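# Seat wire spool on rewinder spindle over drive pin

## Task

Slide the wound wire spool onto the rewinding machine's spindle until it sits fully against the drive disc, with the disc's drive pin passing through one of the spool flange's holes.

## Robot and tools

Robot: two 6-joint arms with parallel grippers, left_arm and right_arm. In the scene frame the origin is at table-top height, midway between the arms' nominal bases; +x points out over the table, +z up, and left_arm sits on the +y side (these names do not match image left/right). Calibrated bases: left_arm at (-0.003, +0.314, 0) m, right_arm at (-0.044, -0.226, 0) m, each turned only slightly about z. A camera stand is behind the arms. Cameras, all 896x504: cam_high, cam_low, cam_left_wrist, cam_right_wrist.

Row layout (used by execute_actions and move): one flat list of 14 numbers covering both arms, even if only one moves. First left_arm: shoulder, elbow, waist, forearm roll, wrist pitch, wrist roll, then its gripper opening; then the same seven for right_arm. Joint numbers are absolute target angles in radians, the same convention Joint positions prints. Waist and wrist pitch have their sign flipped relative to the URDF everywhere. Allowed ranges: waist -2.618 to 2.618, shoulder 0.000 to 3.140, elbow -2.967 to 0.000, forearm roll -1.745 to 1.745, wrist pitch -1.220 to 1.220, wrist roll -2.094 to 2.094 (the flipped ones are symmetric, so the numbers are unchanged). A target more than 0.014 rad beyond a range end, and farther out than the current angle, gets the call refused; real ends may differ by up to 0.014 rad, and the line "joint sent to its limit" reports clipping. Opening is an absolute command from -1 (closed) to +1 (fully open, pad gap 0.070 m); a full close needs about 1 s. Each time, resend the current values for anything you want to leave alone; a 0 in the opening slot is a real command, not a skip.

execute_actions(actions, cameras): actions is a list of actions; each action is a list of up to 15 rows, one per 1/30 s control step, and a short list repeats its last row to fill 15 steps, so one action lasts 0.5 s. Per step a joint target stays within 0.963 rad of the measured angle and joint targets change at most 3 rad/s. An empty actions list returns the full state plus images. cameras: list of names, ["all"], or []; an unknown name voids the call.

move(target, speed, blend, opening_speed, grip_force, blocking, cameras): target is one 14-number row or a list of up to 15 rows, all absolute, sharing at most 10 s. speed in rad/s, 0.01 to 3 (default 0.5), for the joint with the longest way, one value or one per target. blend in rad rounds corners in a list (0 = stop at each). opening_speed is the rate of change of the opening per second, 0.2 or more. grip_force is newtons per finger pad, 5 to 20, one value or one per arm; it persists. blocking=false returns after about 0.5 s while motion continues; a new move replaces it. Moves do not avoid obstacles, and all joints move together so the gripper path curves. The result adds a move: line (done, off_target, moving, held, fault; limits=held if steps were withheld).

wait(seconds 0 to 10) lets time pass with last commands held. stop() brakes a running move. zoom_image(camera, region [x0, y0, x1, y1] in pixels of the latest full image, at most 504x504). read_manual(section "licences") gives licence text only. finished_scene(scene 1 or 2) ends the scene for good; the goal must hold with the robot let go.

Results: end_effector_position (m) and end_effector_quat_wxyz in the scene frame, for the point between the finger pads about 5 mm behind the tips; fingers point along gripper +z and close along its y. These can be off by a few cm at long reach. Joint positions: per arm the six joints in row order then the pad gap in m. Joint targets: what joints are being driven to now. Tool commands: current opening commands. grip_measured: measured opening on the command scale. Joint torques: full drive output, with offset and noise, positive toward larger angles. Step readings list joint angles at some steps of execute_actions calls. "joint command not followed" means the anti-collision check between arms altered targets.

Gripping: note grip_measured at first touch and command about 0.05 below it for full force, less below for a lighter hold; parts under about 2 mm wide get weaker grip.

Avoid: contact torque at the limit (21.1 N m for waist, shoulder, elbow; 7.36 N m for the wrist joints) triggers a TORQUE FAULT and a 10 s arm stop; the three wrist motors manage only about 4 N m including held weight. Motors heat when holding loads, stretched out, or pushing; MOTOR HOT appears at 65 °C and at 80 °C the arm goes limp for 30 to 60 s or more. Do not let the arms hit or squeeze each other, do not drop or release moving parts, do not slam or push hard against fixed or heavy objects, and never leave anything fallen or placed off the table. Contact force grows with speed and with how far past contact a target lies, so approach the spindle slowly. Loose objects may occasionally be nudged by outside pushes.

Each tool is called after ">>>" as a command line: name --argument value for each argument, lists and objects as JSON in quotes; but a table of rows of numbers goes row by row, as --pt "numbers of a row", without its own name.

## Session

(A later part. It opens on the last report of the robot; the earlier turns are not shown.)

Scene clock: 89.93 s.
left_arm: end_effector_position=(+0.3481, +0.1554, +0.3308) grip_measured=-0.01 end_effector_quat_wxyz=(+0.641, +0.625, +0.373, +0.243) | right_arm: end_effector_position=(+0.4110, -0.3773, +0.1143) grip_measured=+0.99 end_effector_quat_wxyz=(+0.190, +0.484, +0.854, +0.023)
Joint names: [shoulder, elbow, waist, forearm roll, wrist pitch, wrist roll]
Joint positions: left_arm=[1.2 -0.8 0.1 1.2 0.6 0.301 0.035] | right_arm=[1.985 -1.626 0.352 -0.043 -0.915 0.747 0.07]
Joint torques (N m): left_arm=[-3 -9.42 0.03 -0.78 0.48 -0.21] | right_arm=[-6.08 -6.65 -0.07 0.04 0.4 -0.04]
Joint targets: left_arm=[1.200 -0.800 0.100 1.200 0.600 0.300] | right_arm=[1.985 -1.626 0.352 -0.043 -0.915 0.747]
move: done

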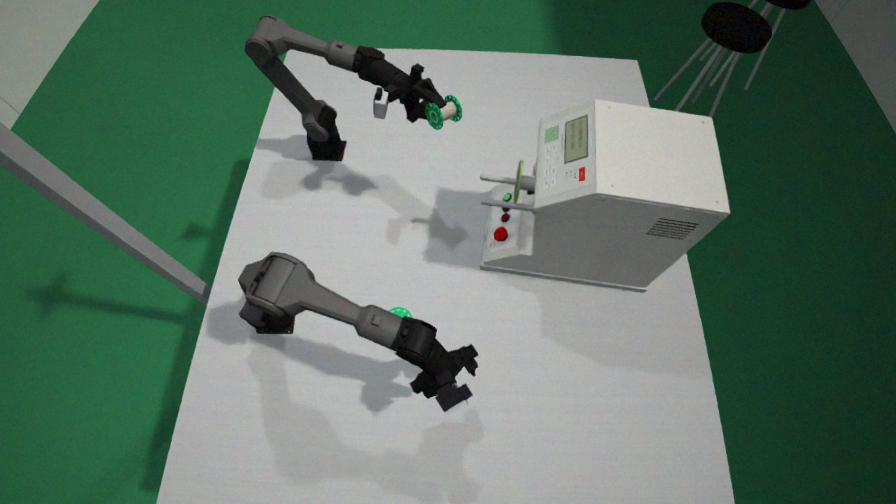

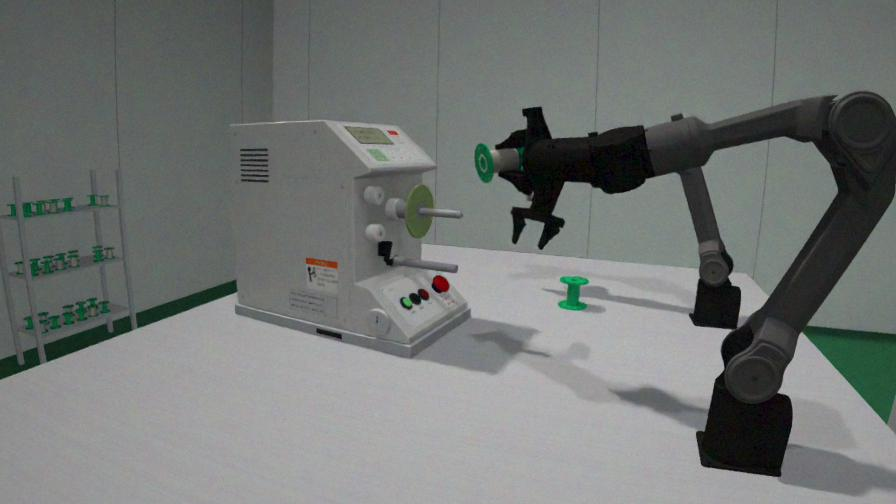

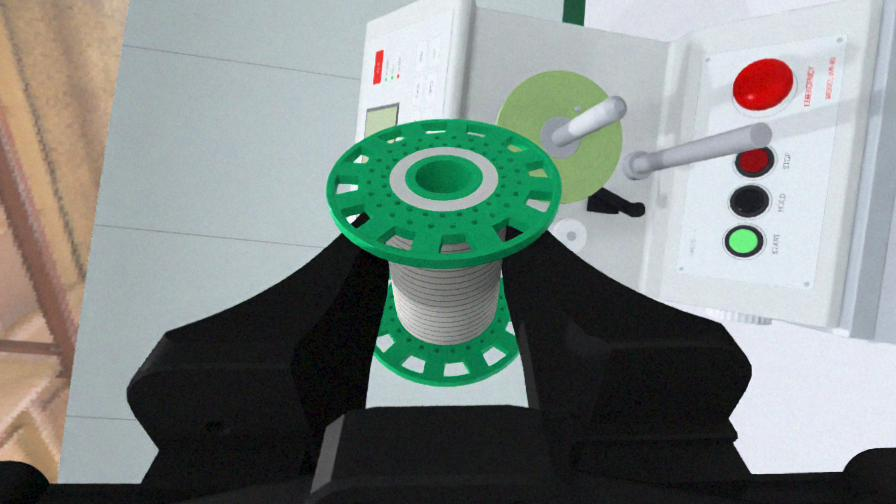

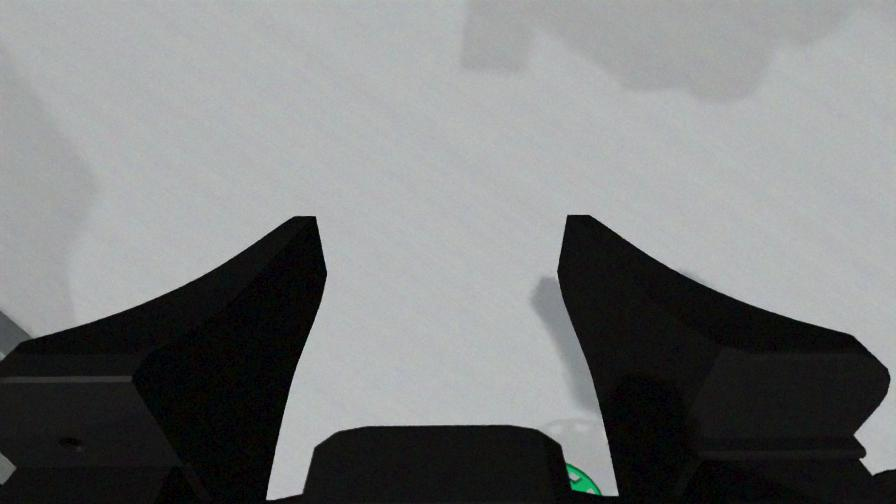

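>>> move --pt "1.1 -0.7 0.4 0.3 -0.3 -0.3 -0.2 1.985 -1.626 0.352 -0.043 -0.915 0.747 1" --pt "1.4 -1.1 0.884 -0.17 -1.1 -0.8 -0.2 1.985 -1.626 0.352 -0.043 -0.915 0.747 1" --pt "1.874 -1.267 0.884 -0.170 -1.182 -0.825 -0.2 1.985 -1.626 0.352 -0.043 -0.915 0.747 1" --speed '[0.7, 0.7, 0.4]' --blend '[0.15, 0.1, 0.0]' --cameras '["all"]'

>>> zoom_image --camera "cam_low" --region '[480, 220, 680, 340]'

Scene clock: 124.33 s.
left_arm: end_effector_position=(+0.1699, +0.0399, +0.0575) grip_measured=-0.01 end_effector_quat_wxyz=(-0.101, +0.000, +0.995, +0.000) | right_arm: end_effector_position=(+0.4110, -0.3773, +0.1143) grip_measured=+0.99 end_effector_quat_wxyz=(+0.190, +0.484, +0.854, +0.023)
Joint names: [shoulder, elbow, waist, forearm roll, wrist pitch, wrist roll]
Joint positions: left_arm=[1.876 -1.267 0.885 -0.17 -1.181 -0.825 0.035] | right_arm=[1.985 -1.626 0.352 -0.043 -0.915 0.747 0.07]
Joint torques (N m): left_arm=[-9.13 -7.08 -0.23 -0.25 -0.14 -0.09] | right_arm=[-6.09 -6.63 -0.08 0.03 0.4 -0.03]
Motor temperatures (°C): left_arm=[32 33 35 35 34 29] | right_arm=[43 33 30 33 38 28]
Joint targets: left_arm=[1.874 -1.267 0.884 -0.170 -1.182 -0.825] | right_arm=[1.985 -1.626 0.352 -0.043 -0.915 0.747]
move: done

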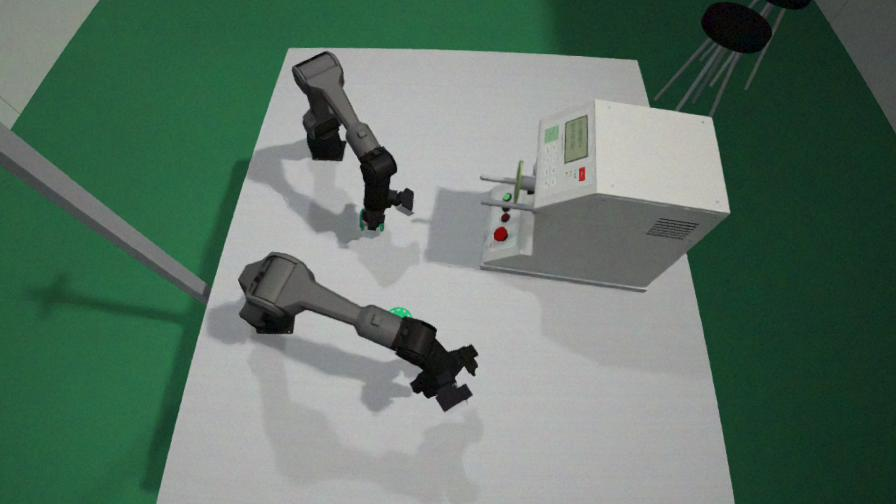

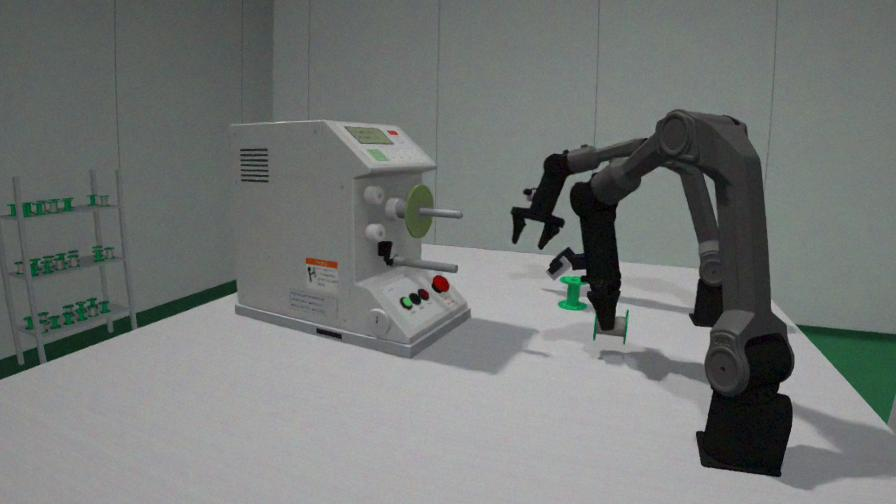

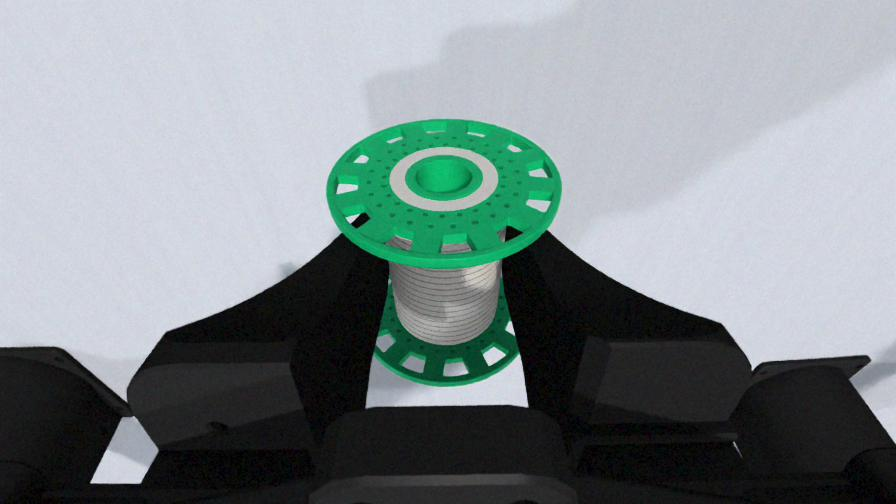

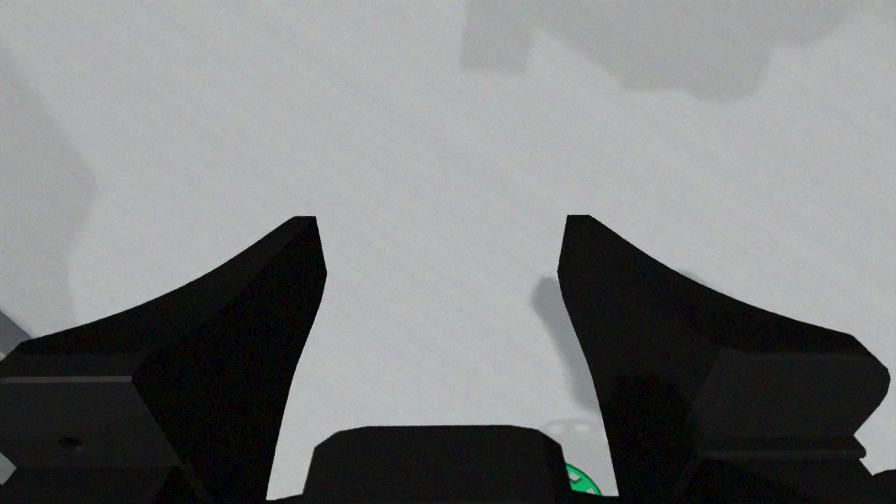

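Scaled by 2.520 from the camera's 896x504 image, which has a finer 1280x720 frame.

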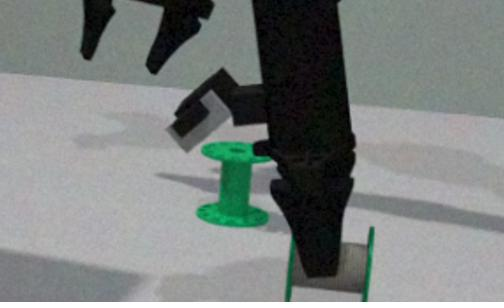

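>>> move --target '[1.915, -1.218, 0.884, -0.177, -1.094, -0.808, -0.2, 1.985, -1.626, 0.352, -0.043, -0.915, 0.747, 1]' --speed 0.06 --cameras '["cam_low","cam_left_wrist"]'

>>> zoom_image --camera "cam_low" --region '[560, 290, 660, 380]'

Scene clock: 126.83 s.
left_arm: end_effector_position=(+0.1701, +0.0398, +0.0330) grip_measured=-0.01 end_effector_quat_wxyz=(-0.100, +0.000, +0.995, +0.000) | right_arm: end_effector_position=(+0.4110, -0.3773, +0.1143) grip_measured=+0.99 end_effector_quat_wxyz=(+0.190, +0.484, +0.854, +0.023)
Joint names: [shoulder, elbow, waist, forearm roll, wrist pitch, wrist roll]
Joint positions: left_arm=[1.915 -1.218 0.885 -0.176 -1.094 -0.808 0.035] | right_arm=[1.985 -1.626 0.352 -0.043 -0.915 0.747 0.07]
Joint torques (N m): left_arm=[-7.81 -5.1 -0.23 -0.25 -0.12 0.22] | right_arm=[-6.14 -6.65 -0.06 0.03 0.41 -0.03]
Joint targets: left_arm=[1.915 -1.218 0.884 -0.177 -1.094 -0.808] | right_arm=[1.985 -1.626 0.352 -0.043 -0.915 0.747]
move: done
Images, in order (width x height): cam_low 896x504, cam_left_wrist 896x504.

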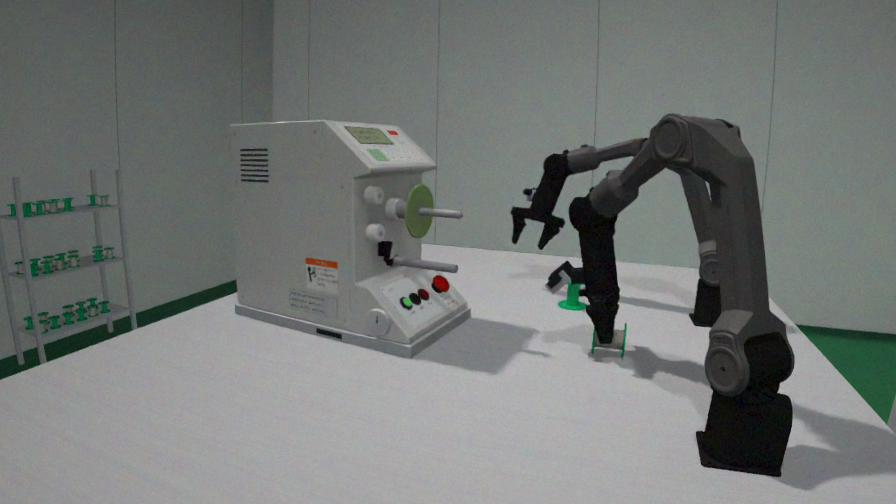

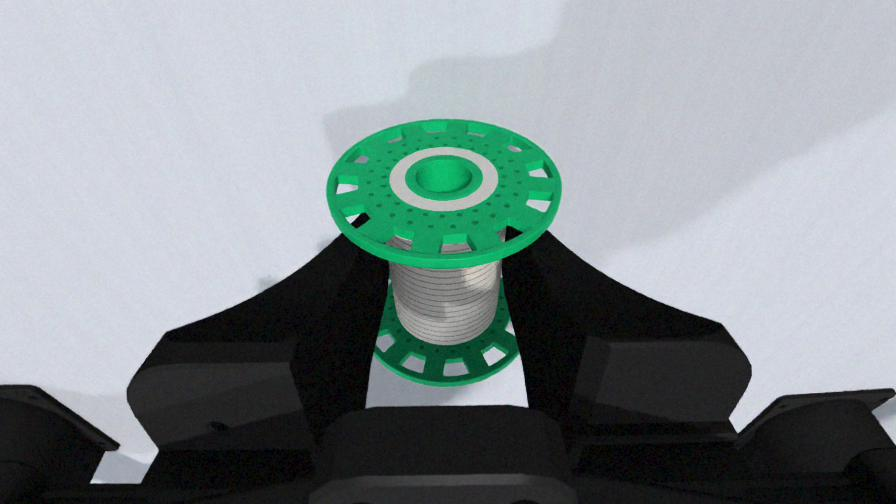

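Scaled by 5.040 from the camera's 896x504 image, which has a finer 1280x720 frame.

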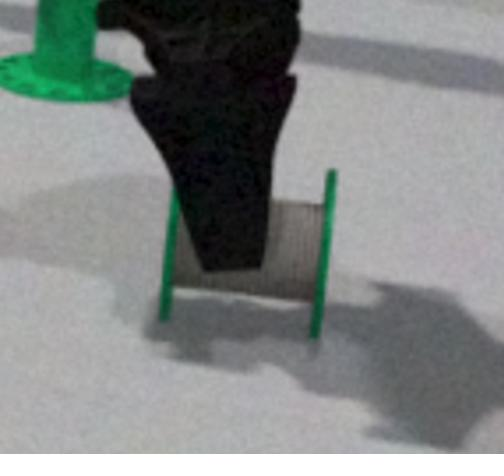

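>>> move --target '[1.9183, -1.214, 0.884, -0.1776, -1.0868, -0.8066, -0.2, 1.985, -1.626, 0.352, -0.043, -0.915, 0.747, 1]' --speed 0.05 --cameras '["cam_left_wrist"]'

>>> move --target '[1.920, -1.212, 0.884, -0.1779, -1.083, -0.806, -0.2, 1.985, -1.626, 0.352, -0.043, -0.915, 0.747, 1]' --speed 0.05 --cameras '["cam_low"]'

>>> zoom_image --camera "cam_low" --region '[560, 290, 660, 380]'

Scene clock: 129.27 s.
left_arm: end_effector_position=(+0.1701, +0.0398, +0.0313) grip_measured=-0.01 end_effector_quat_wxyz=(-0.100, +0.000, +0.995, +0.000) | right_arm: end_effector_position=(+0.4110, -0.3773, +0.1143) grip_measured=+0.99 end_effector_quat_wxyz=(+0.190, +0.484, +0.854, +0.023)
Joint names: [shoulder, elbow, waist, forearm roll, wrist pitch, wrist roll]
Joint positions: left_arm=[1.918 -1.215 0.885 -0.177 -1.087 -0.807 0.035] | right_arm=[1.985 -1.626 0.352 -0.043 -0.915 0.747 0.07]
Joint torques (N m): left_arm=[-7.34 -4.51 -0.13 -0.26 -0.02 0.26] | right_arm=[-6.17 -6.67 -0.03 0.03 0.41 -0.04]
Joint targets: left_arm=[1.918 -1.214 0.884 -0.178 -1.087 -0.807] | right_arm=[1.985 -1.626 0.352 -0.043 -0.915 0.747]
move: done
Images, in order (width x height): cam_left_wrist 896x504.

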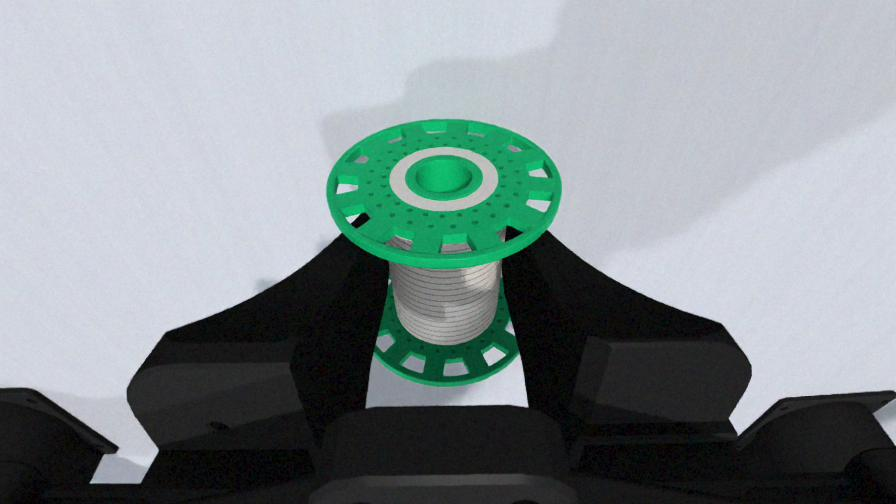

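Scene clock: 129.97 s.
left_arm: end_effector_position=(+0.1699, +0.0398, +0.0309) grip_measured=-0.01 end_effector_quat_wxyz=(-0.100, +0.000, +0.995, +0.000) | right_arm: end_effector_position=(+0.4110, -0.3773, +0.1143) grip_measured=+0.99 end_effector_quat_wxyz=(+0.190, +0.484, +0.854, +0.023)
Joint names: [shoulder, elbow, waist, forearm roll, wrist pitch, wrist roll]
Joint positions: left_arm=[1.918 -1.213 0.885 -0.178 -1.085 -0.806 0.035] | right_arm=[1.985 -1.626 0.352 -0.043 -0.915 0.747 0.07]
Joint torques (N m): left_arm=[-4 -2.54 -0.16 -0.07 0.77 0.27] | right_arm=[-6.16 -6.65 -0.03 0.03 0.41 -0.04]
Joint targets: left_arm=[1.920 -1.212 0.884 -0.178 -1.083 -0.806] | right_arm=[1.985 -1.626 0.352 -0.043 -0.915 0.747]
move: done
Images, in order (width x height): cam_low 896x504.

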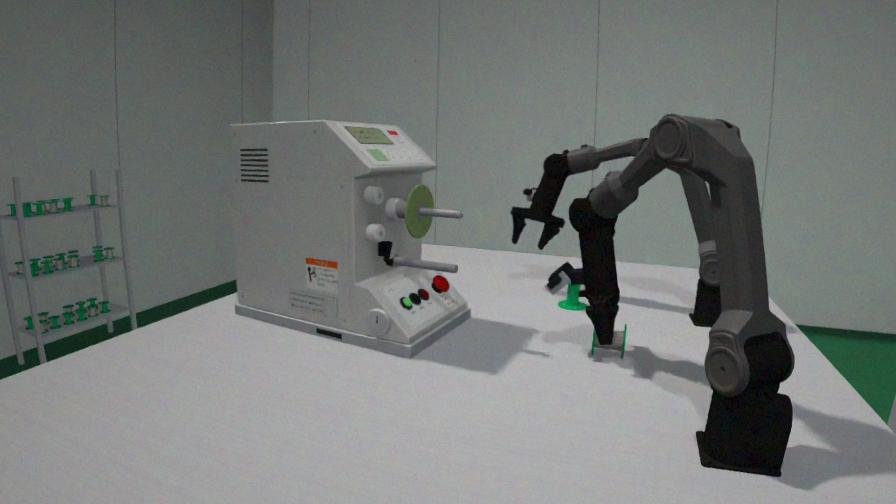

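Scaled by 5.040 from the camera's 896x504 image, which has a finer 1280x720 frame.

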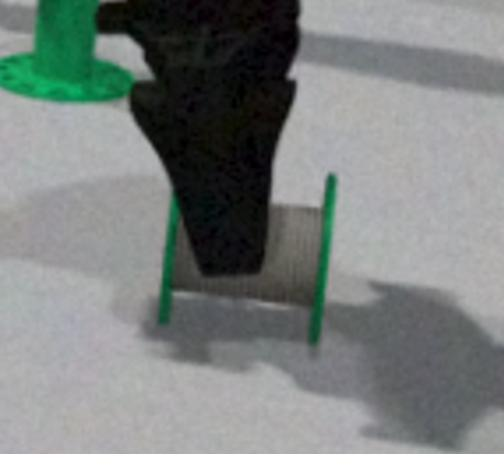

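>>> move --target '[1.919, -1.2135, 0.884, -0.1777, -1.0855, -0.806, 0.6, 1.985, -1.626, 0.352, -0.043, -0.915, 0.747, 1]' --speed 0.05 --opening_speed 0.4 --cameras '["cam_left_wrist"]'

Scene clock: 133.00 s.
left_arm: end_effector_position=(+0.1700, +0.0401, +0.0302) grip_measured=+0.60 end_effector_quat_wxyz=(-0.100, +0.000, +0.995, +0.001) | right_arm: end_effector_position=(+0.4110, -0.3773, +0.1143) grip_measured=+0.99 end_effector_quat_wxyz=(+0.190, +0.484, +0.854, +0.023)
Joint names: [shoulder, elbow, waist, forearm roll, wrist pitch, wrist roll]
Joint positions: left_arm=[1.92 -1.213 0.885 -0.177 -1.085 -0.806 0.056] | right_arm=[1.985 -1.626 0.352 -0.043 -0.915 0.747 0.07]
Joint torques (N m): left_arm=[-8.53 -6.34 -0.09 -0.19 -0.1 0.06] | right_arm=[-6.2 -6.66 -0.03 0.02 0.41 -0.04]
Joint targets: left_arm=[1.919 -1.214 0.884 -0.178 -1.086 -0.806] | right_arm=[1.985 -1.626 0.352 -0.043 -0.915 0.747]
move: done
Images, in order (width x height): cam_left_wrist 896x504.

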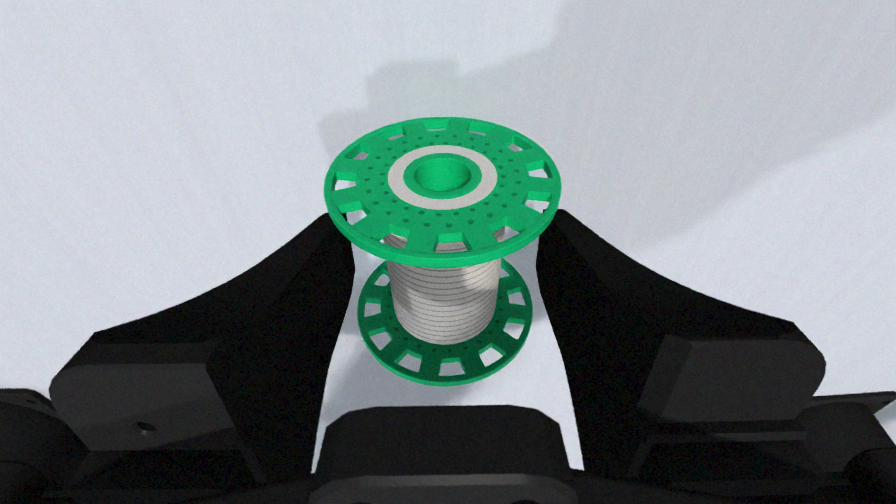

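>>> move --pt "1.874 -1.267 0.884 -0.170 -1.182 -0.825 0.6 1.985 -1.626 0.352 -0.043 -0.915 0.747 1" --pt "1.4 -1.1 0.884 -0.17 -1.1 -0.8 0.6 1.985 -1.626 0.352 -0.043 -0.915 0.747 1" --pt "0.906 -0.5185 0.28 0 0.5 0 1 1.985 -1.626 0.352 -0.043 -0.915 0.747 1" --speed '[0.1, 0.8, 1.0]' --blend '[0.01, 0.15, 0]' --cameras '["cam_left_wrist","cam_high"]'

>>> zoom_image --camera "cam_high" --region '[330, 190, 410, 250]'

Scene clock: 138.57 s.
left_arm: end_effector_position=(+0.3026, +0.2209, +0.3598) grip_measured=+0.99 end_effector_quat_wxyz=(+0.766, +0.093, +0.626, -0.114) | right_arm: end_effector_position=(+0.4110, -0.3773, +0.1143) grip_measured=+0.99 end_effector_quat_wxyz=(+0.190, +0.484, +0.854, +0.023)
Joint names: [shoulder, elbow, waist, forearm roll, wrist pitch, wrist roll]
Joint positions: left_arm=[0.906 -0.518 0.28 0 0.5 0 0.07] | right_arm=[1.985 -1.626 0.352 -0.043 -0.915 0.747 0.07]
Joint torques (N m): left_arm=[0.25 -7.7 1.16 -0.02 0.73 -0.15] | right_arm=[-6.22 -6.64 -0.07 0.03 0.41 -0.04]
Joint targets: left_arm=[0.906 -0.518 0.280 0.000 0.500 0.000] | right_arm=[1.985 -1.626 0.352 -0.043 -0.915 0.747]
move: done
Images, in order (width x height): cam_high 896x504, cam_left_wrist 896x504.

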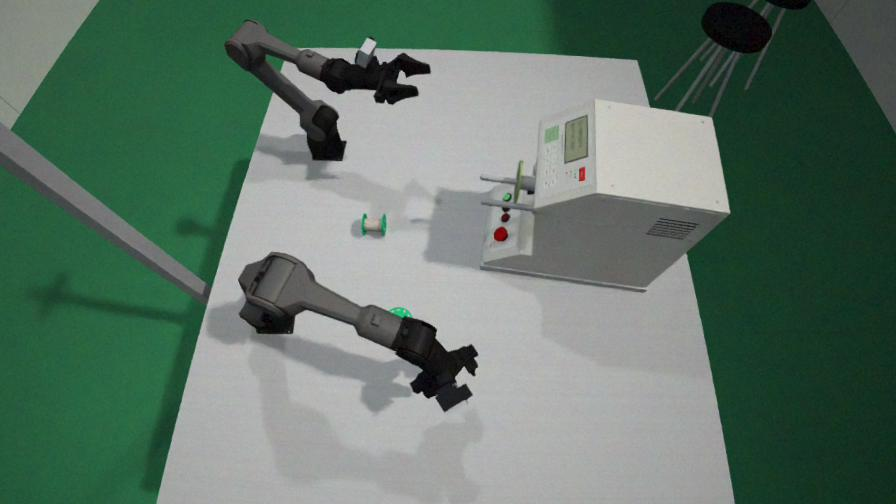

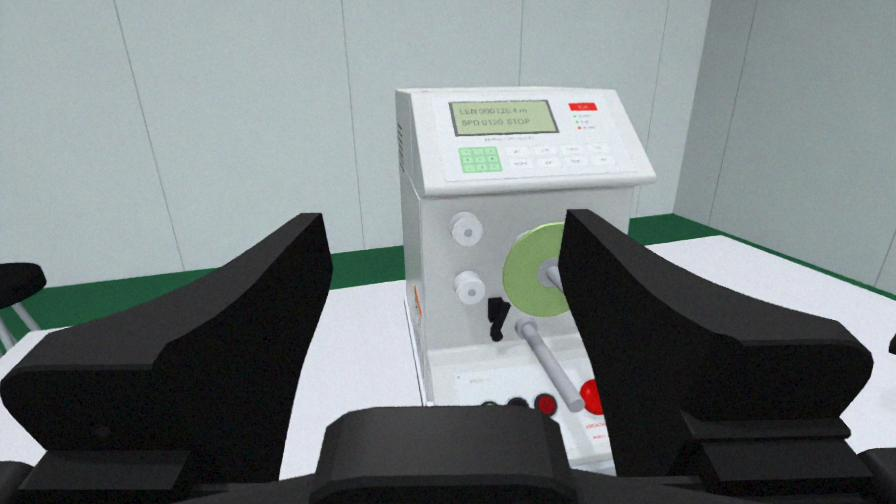

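Scaled by 6.300 from the camera's 896x504 image, which has a finer 1280x720 frame.

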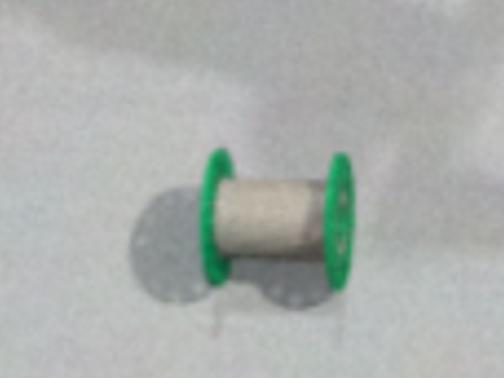

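>>> move --pt "0.906 -0.5185 0.28 0 0.5 0 1 1.4 -1.2 0.0 0.1 -1.0 0.6 1" --pt "0.906 -0.5185 0.28 0 0.5 0 1 1.5 -1.15 -0.677 0.244 -1.15 0.606 1" --pt "0.906 -0.5185 0.28 0 0.5 0 1 1.883 -1.303 -0.677 0.244 -1.162 0.606 1" --speed '[0.8, 0.8, 0.5]' --blend '[0.15, 0.1, 0]' --cameras '["cam_right_wrist","cam_low"]'

Scene clock: 144.83 s.
left_arm: end_effector_position=(+0.3026, +0.2209, +0.3598) grip_measured=+0.99 end_effector_quat_wxyz=(+0.766, +0.093, +0.626, -0.114) | right_arm: end_effector_position=(+0.1769, +0.0352, +0.0646) grip_measured=+0.99 end_effector_quat_wxyz=(-0.101, -0.006, +0.993, +0.060)
Joint names: [shoulder, elbow, waist, forearm roll, wrist pitch, wrist roll]
Joint positions: left_arm=[0.906 -0.518 0.28 0 0.5 0 0.07] | right_arm=[1.884 -1.303 -0.677 0.244 -1.162 0.606 0.07]
Joint torques (N m): left_arm=[0.29 -8.44 1.14 -0.11 0.73 -0.15] | right_arm=[-5.24 -5.57 0.85 0.18 -0.08 -0.03]
Joint targets: left_arm=[0.906 -0.518 0.280 0.000 0.500 0.000] | right_arm=[1.883 -1.303 -0.677 0.244 -1.162 0.606]
move: done
Images, in order (width x height): cam_low 896x504, cam_right_wrist 896x504.

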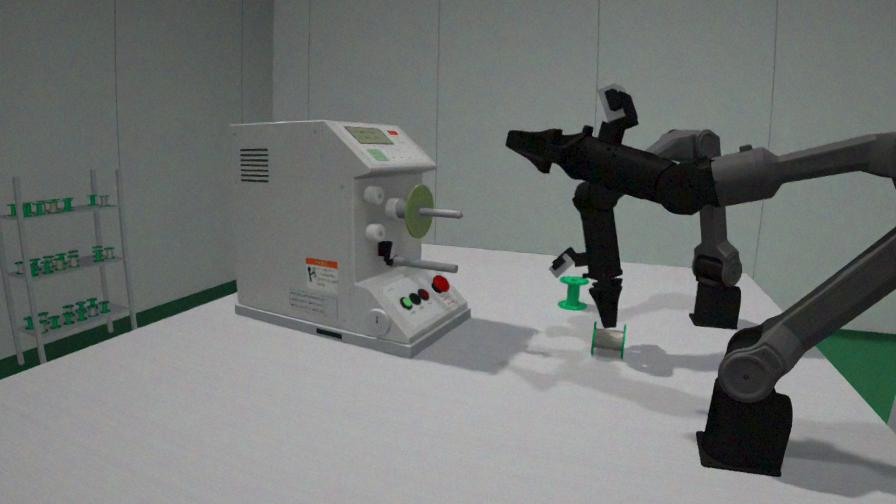

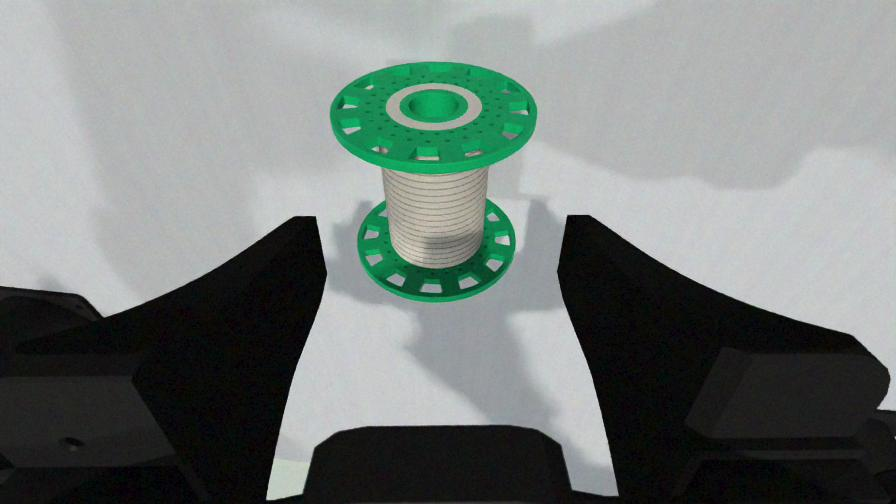

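>>> zoom_image --camera "cam_low" --region '[550, 250, 660, 380]'

>>> zoom_image --camera "cam_right_wrist" --region '[310, 50, 580, 310]'

Scaled by 3.877 from the camera's 896x504 image, which has a finer 1280x720 frame.

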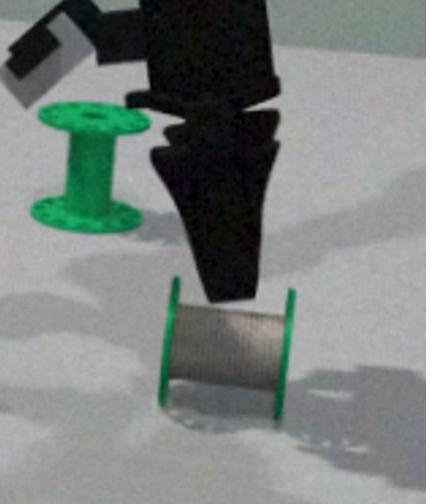

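Scaled by 1.867 from the camera's 896x504 image, which has a finer 1280x720 frame.

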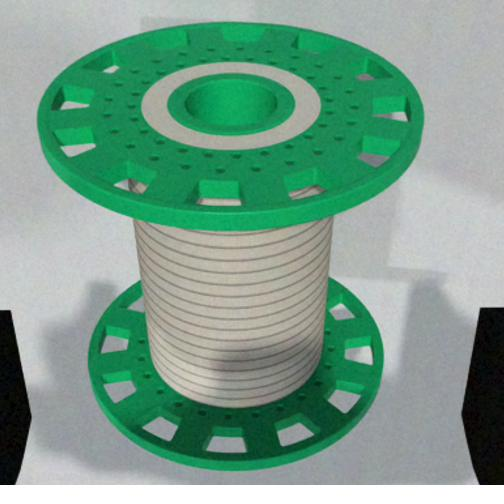

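>>> move --target '[0.906, -0.5185, 0.28, 0, 0.5, 0, 1, 1.924, -1.302, -0.676, 0.249, -1.1206, 0.593, 1]' --speed 0.15 --cameras '["cam_right_wrist","cam_low"]'

>>> zoom_image --camera "cam_low" --region '[550, 250, 660, 380]'

Scene clock: 152.70 s.
left_arm: end_effector_position=(+0.3026, +0.2209, +0.3598) grip_measured=+0.99 end_effector_quat_wxyz=(+0.766, +0.093, +0.626, -0.114) | right_arm: end_effector_position=(+0.1822, +0.0395, +0.0501) grip_measured=+0.99 end_effector_quat_wxyz=(-0.100, -0.006, +0.993, +0.061)
Joint names: [shoulder, elbow, waist, forearm roll, wrist pitch, wrist roll]
Joint positions: left_arm=[0.906 -0.518 0.28 0 0.5 0 0.07] | right_arm=[1.924 -1.303 -0.676 0.249 -1.12 0.593 0.07]
Joint torques (N m): left_arm=[0.3 -8.46 1.12 -0.11 0.72 -0.15] | right_arm=[-4.94 -3.43 1.26 0.3 -0.11 -0.1]
Joint targets: left_arm=[0.906 -0.518 0.280 0.000 0.500 0.000] | right_arm=[1.924 -1.302 -0.676 0.249 -1.121 0.593]
move: done
Images, in order (width x height): cam_low 896x504, cam_right_wrist 896x504.

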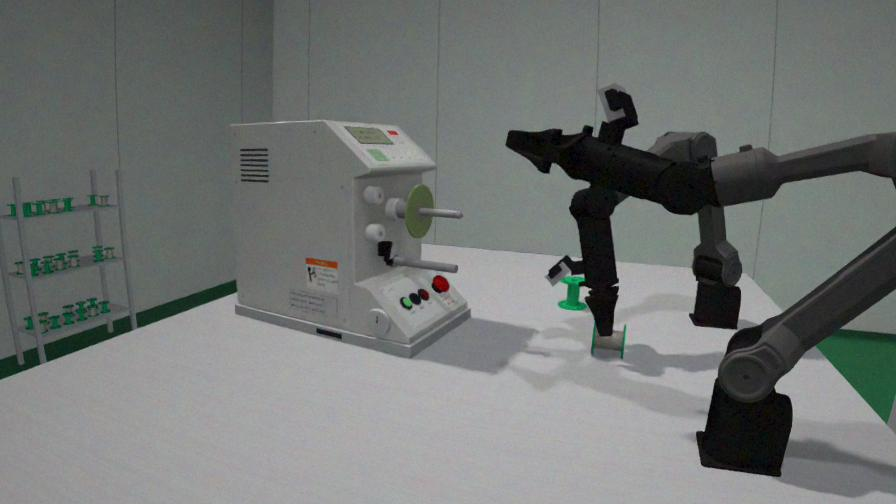

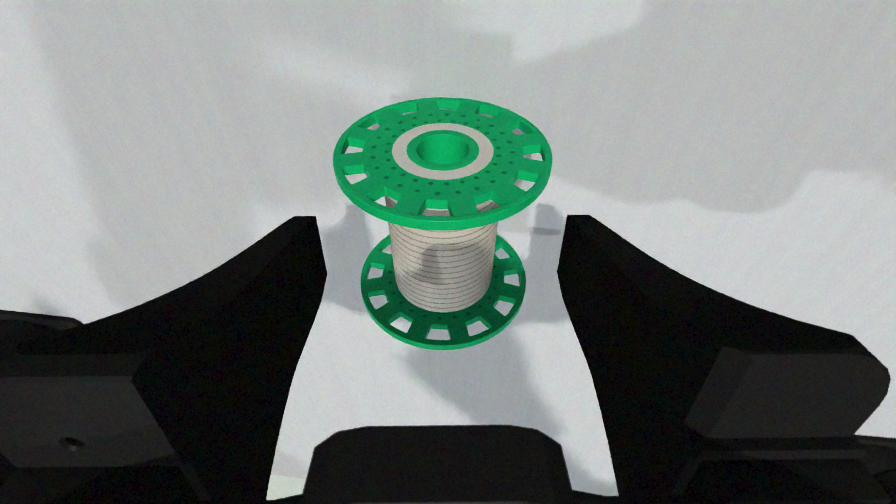

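Scaled by 3.877 from the camera's 896x504 image, which has a finer 1280x720 frame.

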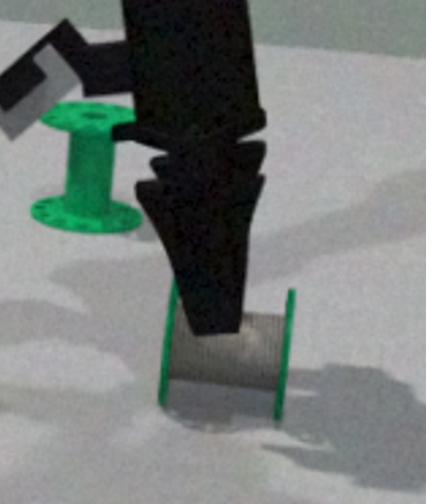

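>>> move --target '[0.906, -0.5185, 0.28, 0, 0.5, 0, 1, 1.978, -1.342, -0.715, 0.187, -1.146, 0.671, 1]' --speed 0.1 --cameras '["cam_right_wrist","cam_low"]'

>>> zoom_image --camera "cam_low" --region '[550, 250, 660, 380]'

Scene clock: 157.47 s.
left_arm: end_effector_position=(+0.3026, +0.2209, +0.3598) grip_measured=+0.99 end_effector_quat_wxyz=(+0.766, +0.093, +0.626, -0.114) | right_arm: end_effector_position=(+0.1809, +0.0406, +0.0377) grip_measured=+0.99 end_effector_quat_wxyz=(-0.101, -0.002, +0.995, +0.021)
Joint names: [shoulder, elbow, waist, forearm roll, wrist pitch, wrist roll]
Joint positions: left_arm=[0.906 -0.518 0.28 0 0.5 0 0.07] | right_arm=[1.979 -1.342 -0.715 0.186 -1.146 0.672 0.07]
Joint torques (N m): left_arm=[0.3 -8.47 1.11 -0.11 0.72 -0.15] | right_arm=[-4.99 -5.31 0.89 0.29 -0.08 -0.17]
Joint targets: left_arm=[0.906 -0.518 0.280 0.000 0.500 0.000] | right_arm=[1.978 -1.342 -0.715 0.187 -1.146 0.671]
move: done
Images, in order (width x height): cam_low 896x504, cam_right_wrist 896x504.

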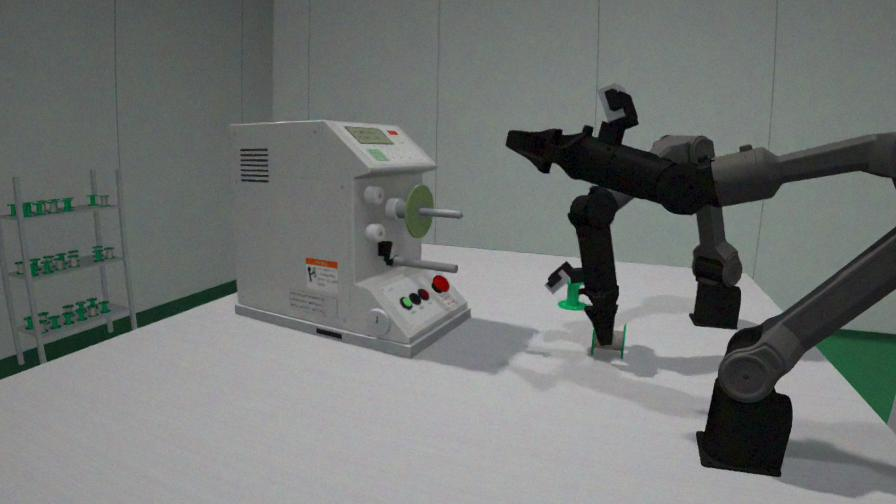

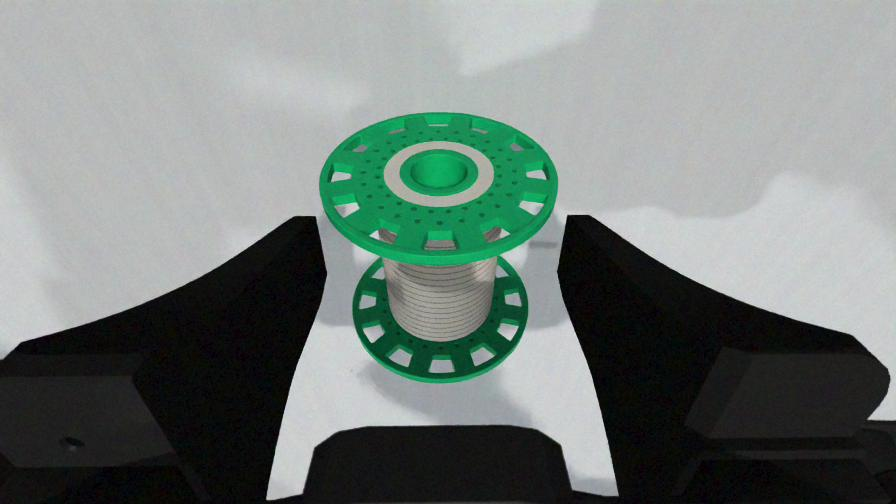

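Scaled by 3.877 from the camera's 896x504 image, which has a finer 1280x720 frame.

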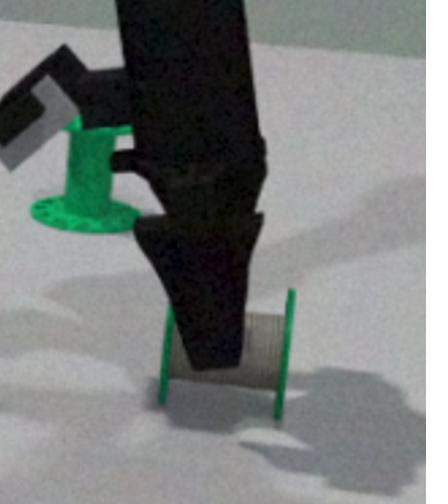

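>>> move --target '[0.906, -0.5185, 0.28, 0, 0.5, 0, 1, 1.978, -1.342, -0.715, 0.187, -1.146, 0.671, -0.2]' --speed 0.1 --opening_speed 0.6 --cameras '["cam_right_wrist"]'

>>> zoom_image --camera "cam_right_wrist" --region '[310, 100, 580, 400]'

Scene clock: 160.60 s.
left_arm: end_effector_position=(+0.3026, +0.2209, +0.3598) grip_measured=+0.99 end_effector_quat_wxyz=(+0.766, +0.093, +0.626, -0.114) | right_arm: end_effector_position=(+0.1808, +0.0408, +0.0377) grip_measured=-0.03 end_effector_quat_wxyz=(-0.101, -0.002, +0.995, +0.022)
Joint names: [shoulder, elbow, waist, forearm roll, wrist pitch, wrist roll]
Joint positions: left_arm=[0.906 -0.518 0.28 0 0.5 0 0.07] | right_arm=[1.979 -1.342 -0.715 0.187 -1.146 0.672 0.034]
Joint torques (N m): left_arm=[0.32 -8.48 1.12 -0.11 0.72 -0.15] | right_arm=[-5.62 -3.57 1.2 0.01 -0.15 -0.13]
Joint targets: left_arm=[0.906 -0.518 0.280 0.000 0.500 0.000] | right_arm=[1.978 -1.342 -0.715 0.187 -1.146 0.671]
move: done
Images, in order (width x height): cam_right_wrist 896x504.

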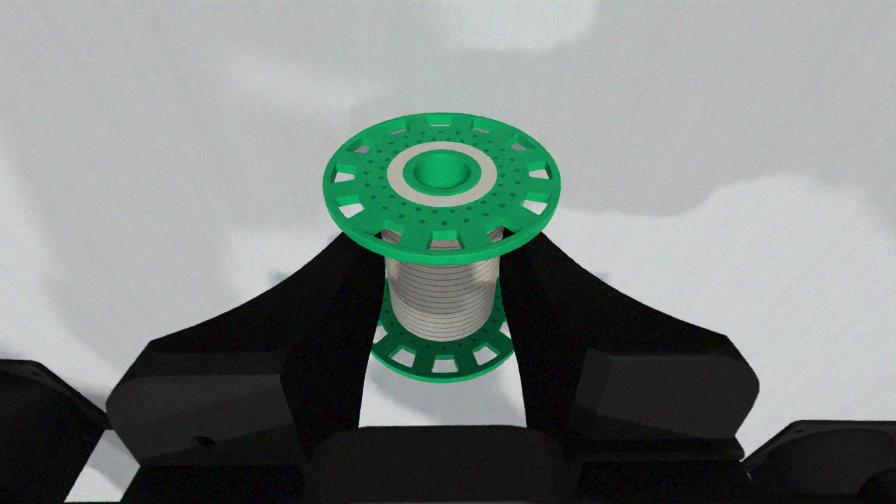

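Scaled by 1.680 from the camera's 896x504 image, which has a finer 1280x720 frame.

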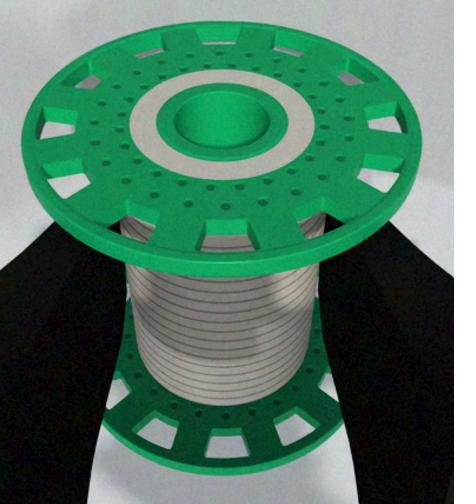

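>>> move --pt "0.906 -0.5185 0.28 0 0.5 0 1 1.925 -1.33 -0.71 0.19 -1.16 0.666 -0.2" --pt "0.906 -0.5185 0.28 0 0.5 0 1 1.1 -0.7 -0.3 -0.3 -0.3 0.3 -0.2" --pt "0.906 -0.5185 0.28 0 0.5 0 1 1.2 -0.8 -0.1 -1.2 0.6 -0.3 -0.2" --speed '[0.2, 0.8, 0.8]' --blend '[0.02, 0.15, 0]' --cameras '["all"]'

>>> zoom_image --camera "cam_right_wrist" --region '[210, 40, 430, 240]'

Scene clock: 165.63 s.
left_arm: end_effector_position=(+0.3026, +0.2209, +0.3598) grip_measured=+0.99 end_effector_quat_wxyz=(+0.766, +0.093, +0.626, -0.114) | right_arm: end_effector_position=(+0.3016, -0.0568, +0.3307) grip_measured=-0.03 end_effector_quat_wxyz=(+0.645, -0.631, +0.363, -0.232)
Joint names: [shoulder, elbow, waist, forearm roll, wrist pitch, wrist roll]
Joint positions: left_arm=[0.906 -0.518 0.28 0 0.5 0 0.07] | right_arm=[1.199 -0.799 -0.1 -1.2 0.6 -0.301 0.034]
Joint torques (N m): left_arm=[0.29 -8.44 1.1 -0.11 0.71 -0.14] | right_arm=[-1.96 -8.1 1.03 1.02 0.79 0.02]
Joint targets: left_arm=[0.906 -0.518 0.280 0.000 0.500 0.000] | right_arm=[1.200 -0.800 -0.100 -1.200 0.600 -0.300]
move: done

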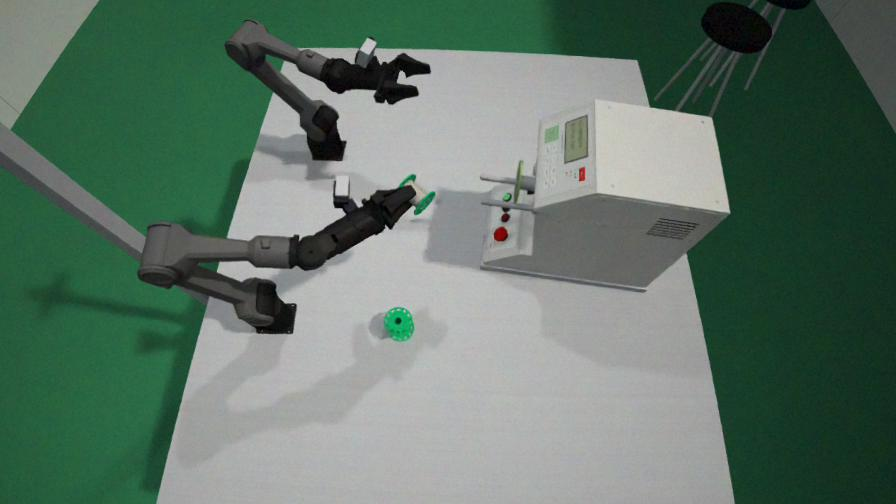

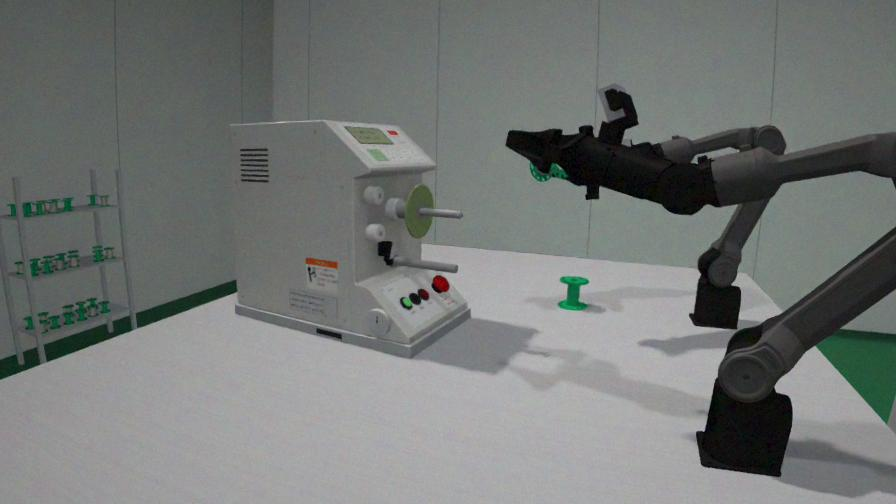

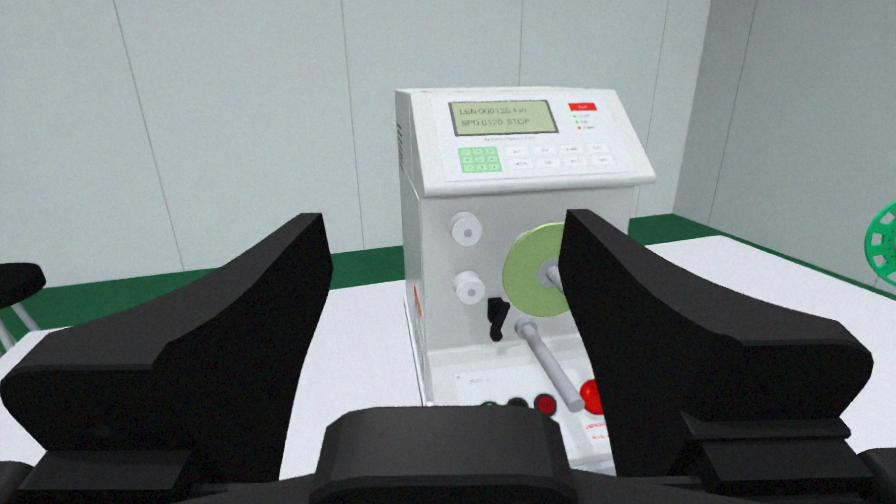

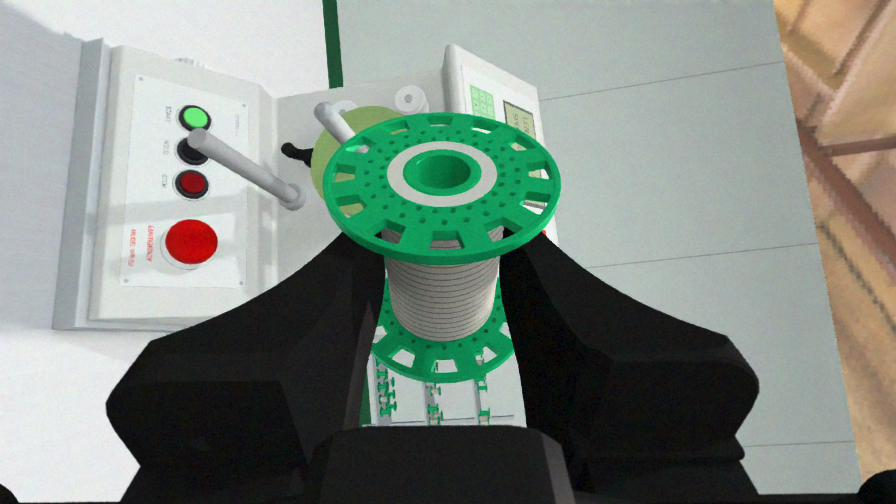

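Scaled by 2.291 from the camera's 896x504 image, which has a finer 1280x720 frame.

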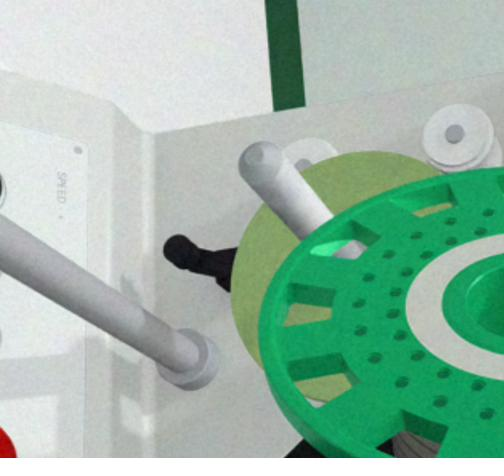

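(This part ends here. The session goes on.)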